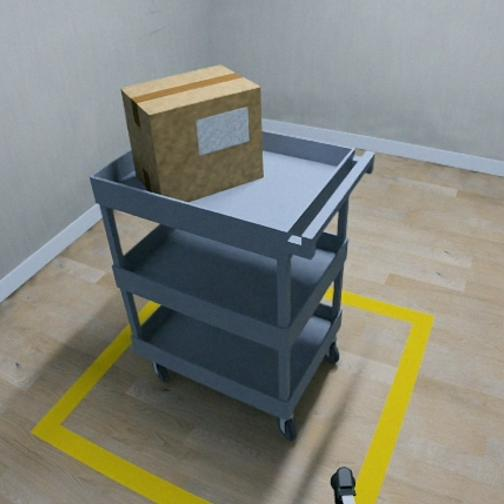

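>>> move --r2 '{"base":{"translate_m":-0.2,"strafe_m":0.05},"pace":"default"}' --blocking false --cameras '[]'

>>> wait --seconds 4 --cameras '["r2_head_camera","r2_wrist_camera"]'

Scene clock: 2155.63 s.
earlier move: r2 done
move: r2 moving
r1: as last shown
r1.turned_by_wheels: +0.000
r1.turned_by_imu: +0.000
r1.lidar_m: 0.98 1.24 1.85 1.89 1.74 1.62 1.45 0.96 0.91 0.93 1.33 2.74
r1.motor_effort: lift_m=+19(19) arm_m=+4(4) wheel_0=-2(3) wheel_1=+0(0) wheel_2=-2(2)
r1.servo_current: wrist_yaw_rad=59(65) wrist_pitch_rad=39(46) wrist_roll_rad=39(72) gripper_m=52(52)
r1.wrist_depth_mm: - - - - - 1756 1205 / - - - - - 1808 1281 / - - - - - 1808 1229 / - - - - - 1863 1078 / - - - 1118 - - - / - - 1098 199 179 1366 - / - - 179 179 154 1229 -
r2.base_odometry: x=-1.486 y=-2.758 heading=-1.517
r2.turned_by_wheels: +0.000
r2.turned_by_imu: +0.001
r2.base_tilt: forward=-0.7 right=+0.1
r2.lidar_m: 1.46 2.46 2.55 3.39 4.73 3.43 2.42 2.28 1.64 1.13 1.06 1.11
r2.base_status: translate_m moving; strafe_m moving
r2.joint_positions: lift_m=+0.880 arm_m=+0.000 wrist_yaw_rad=-0.398 wrist_pitch_rad=+0.004 wrist_roll_rad=+0.001 gripper_m=+0.100
r2.joint_status: all done
r2.measured_speeds: translate_m=-0.119 strafe_m=+0.030 rotate_rad=-0.003 lift_m=+0.000 arm_m=+0.000 wrist_yaw_rad=+0.000 wrist_pitch_rad=+0.000 wrist_roll_rad=+0.000
r2.motor_effort: lift_m=+21(21) arm_m=-2(2) wheel_0=-7(12) wheel_1=-7(7) wheel_2=+12(13)
r2.servo_current: wrist_yaw_rad=39(52) wrist_pitch_rad=46(46) wrist_roll_rad=46(59) gripper_m=59(59)
r2.hand_pose: x=+0.4028 y=-0.1924 z=+1.0568 quat_wxyz=(+0.980, +0.001, +0.002, -0.198) (m; r2's base frame)
r2.wrist_depth_mm: - - - - - - - / - - - - - - - / - - - - - - - / - - - - - - - / - - - - 891 - - / - 173 189 - 187 - - / - 154 - - - - -
pictures: none
No camera images: "cameras" was empty.

Scene clock: 2157.20 s.
earlier move: r2 done
r1.base_odometry: x=+0.638 y=+2.377 heading=-1.344
r1.turned_by_wheels: +0.000
r1.turned_by_imu: +0.000
r1.base_tilt: forward=-1.6 right=+1.3
r1.lidar_m: 1.01 1.25 1.85 1.92 1.74 1.60 1.47 0.96 0.92 0.93 1.32 2.73
r1.base_status: not commanded
r1.joint_positions: lift_m=+0.688 arm_m=+0.000 wrist_yaw_rad=-0.002 wrist_pitch_rad=+0.002 wrist_roll_rad=+1.568 gripper_m=-0.019
r1.joint_status: not commanded
r1.measured_speeds: all 0
r1.motor_effort: lift_m=+19(19) arm_m=+3(4) wheel_0=-2(3) wheel_1=+0(0) wheel_2=-2(2)
r1.servo_current: wrist_yaw_rad=26(72) wrist_pitch_rad=39(52) wrist_roll_rad=52(72) gripper_m=46(52)
r1.hand_pose: x=+0.4591 y=-0.0880 z=+0.8655 quat_wxyz=(+0.708, +0.706, +0.000, -0.002) (m; r1's base frame)
r1.wrist_depth_mm: - - - - - 1756 1205 / - - - - - 1708 1205 / - - - - - 1808 1229 / - - - - - 1756 1078 / - - - 1160 - - - / - - 1118 198 178 1366 - / - - 179 180 154 1229 -
r2.base_odometry: x=-1.453 y=-2.587 heading=-1.517
r2.turned_by_wheels: +0.000
r2.turned_by_imu: +0.000
r2.base_tilt: forward=-0.7 right=+0.1
r2.lidar_m: 1.65 2.60 2.65 3.49 4.58 3.25 2.28 2.15 1.79 1.26 1.18 1.24
r2.base_status: done
r2.joint_positions: lift_m=+0.880 arm_m=+0.000 wrist_yaw_rad=-0.398 wrist_pitch_rad=+0.004 wrist_roll_rad=+0.001 gripper_m=+0.100
r2.joint_status: all done
r2.measured_speeds: all 0
r2.motor_effort: lift_m=+21(21) arm_m=-2(2) wheel_0=-3(13) wheel_1=-4(8) wheel_2=+2(13)
r2.servo_current: wrist_yaw_rad=46(59) wrist_pitch_rad=39(46) wrist_roll_rad=59(59) gripper_m=52(59)
r2.hand_pose: x=+0.4028 y=-0.1924 z=+1.0568 quat_wxyz=(+0.980, +0.001, +0.002, -0.198) (m; r2's base frame)
r2.wrist_depth_mm: - - - - - - - / - - - - - - - / - - - - - - - / - - - - - - - / - - - - - - - / - - 188 - 185 - - / - - - - - - -
wait: 1.57 of 4 s (r2 has come to rest)
pictures: r2_head_camera, r2_wrist_camera
Images, in order (width x height): r2_head_camera 420x560, r2_wrist_camera 616x392.

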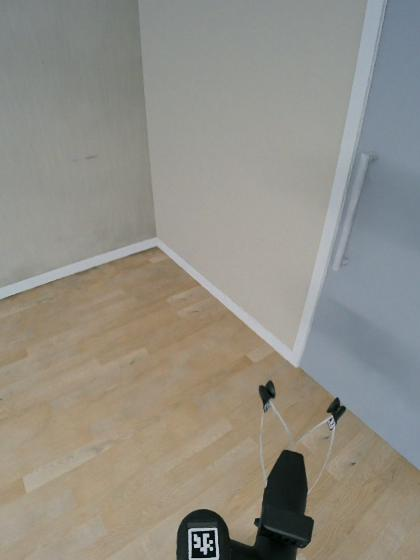

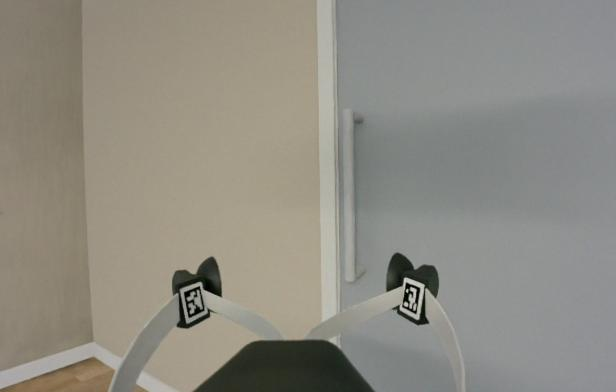

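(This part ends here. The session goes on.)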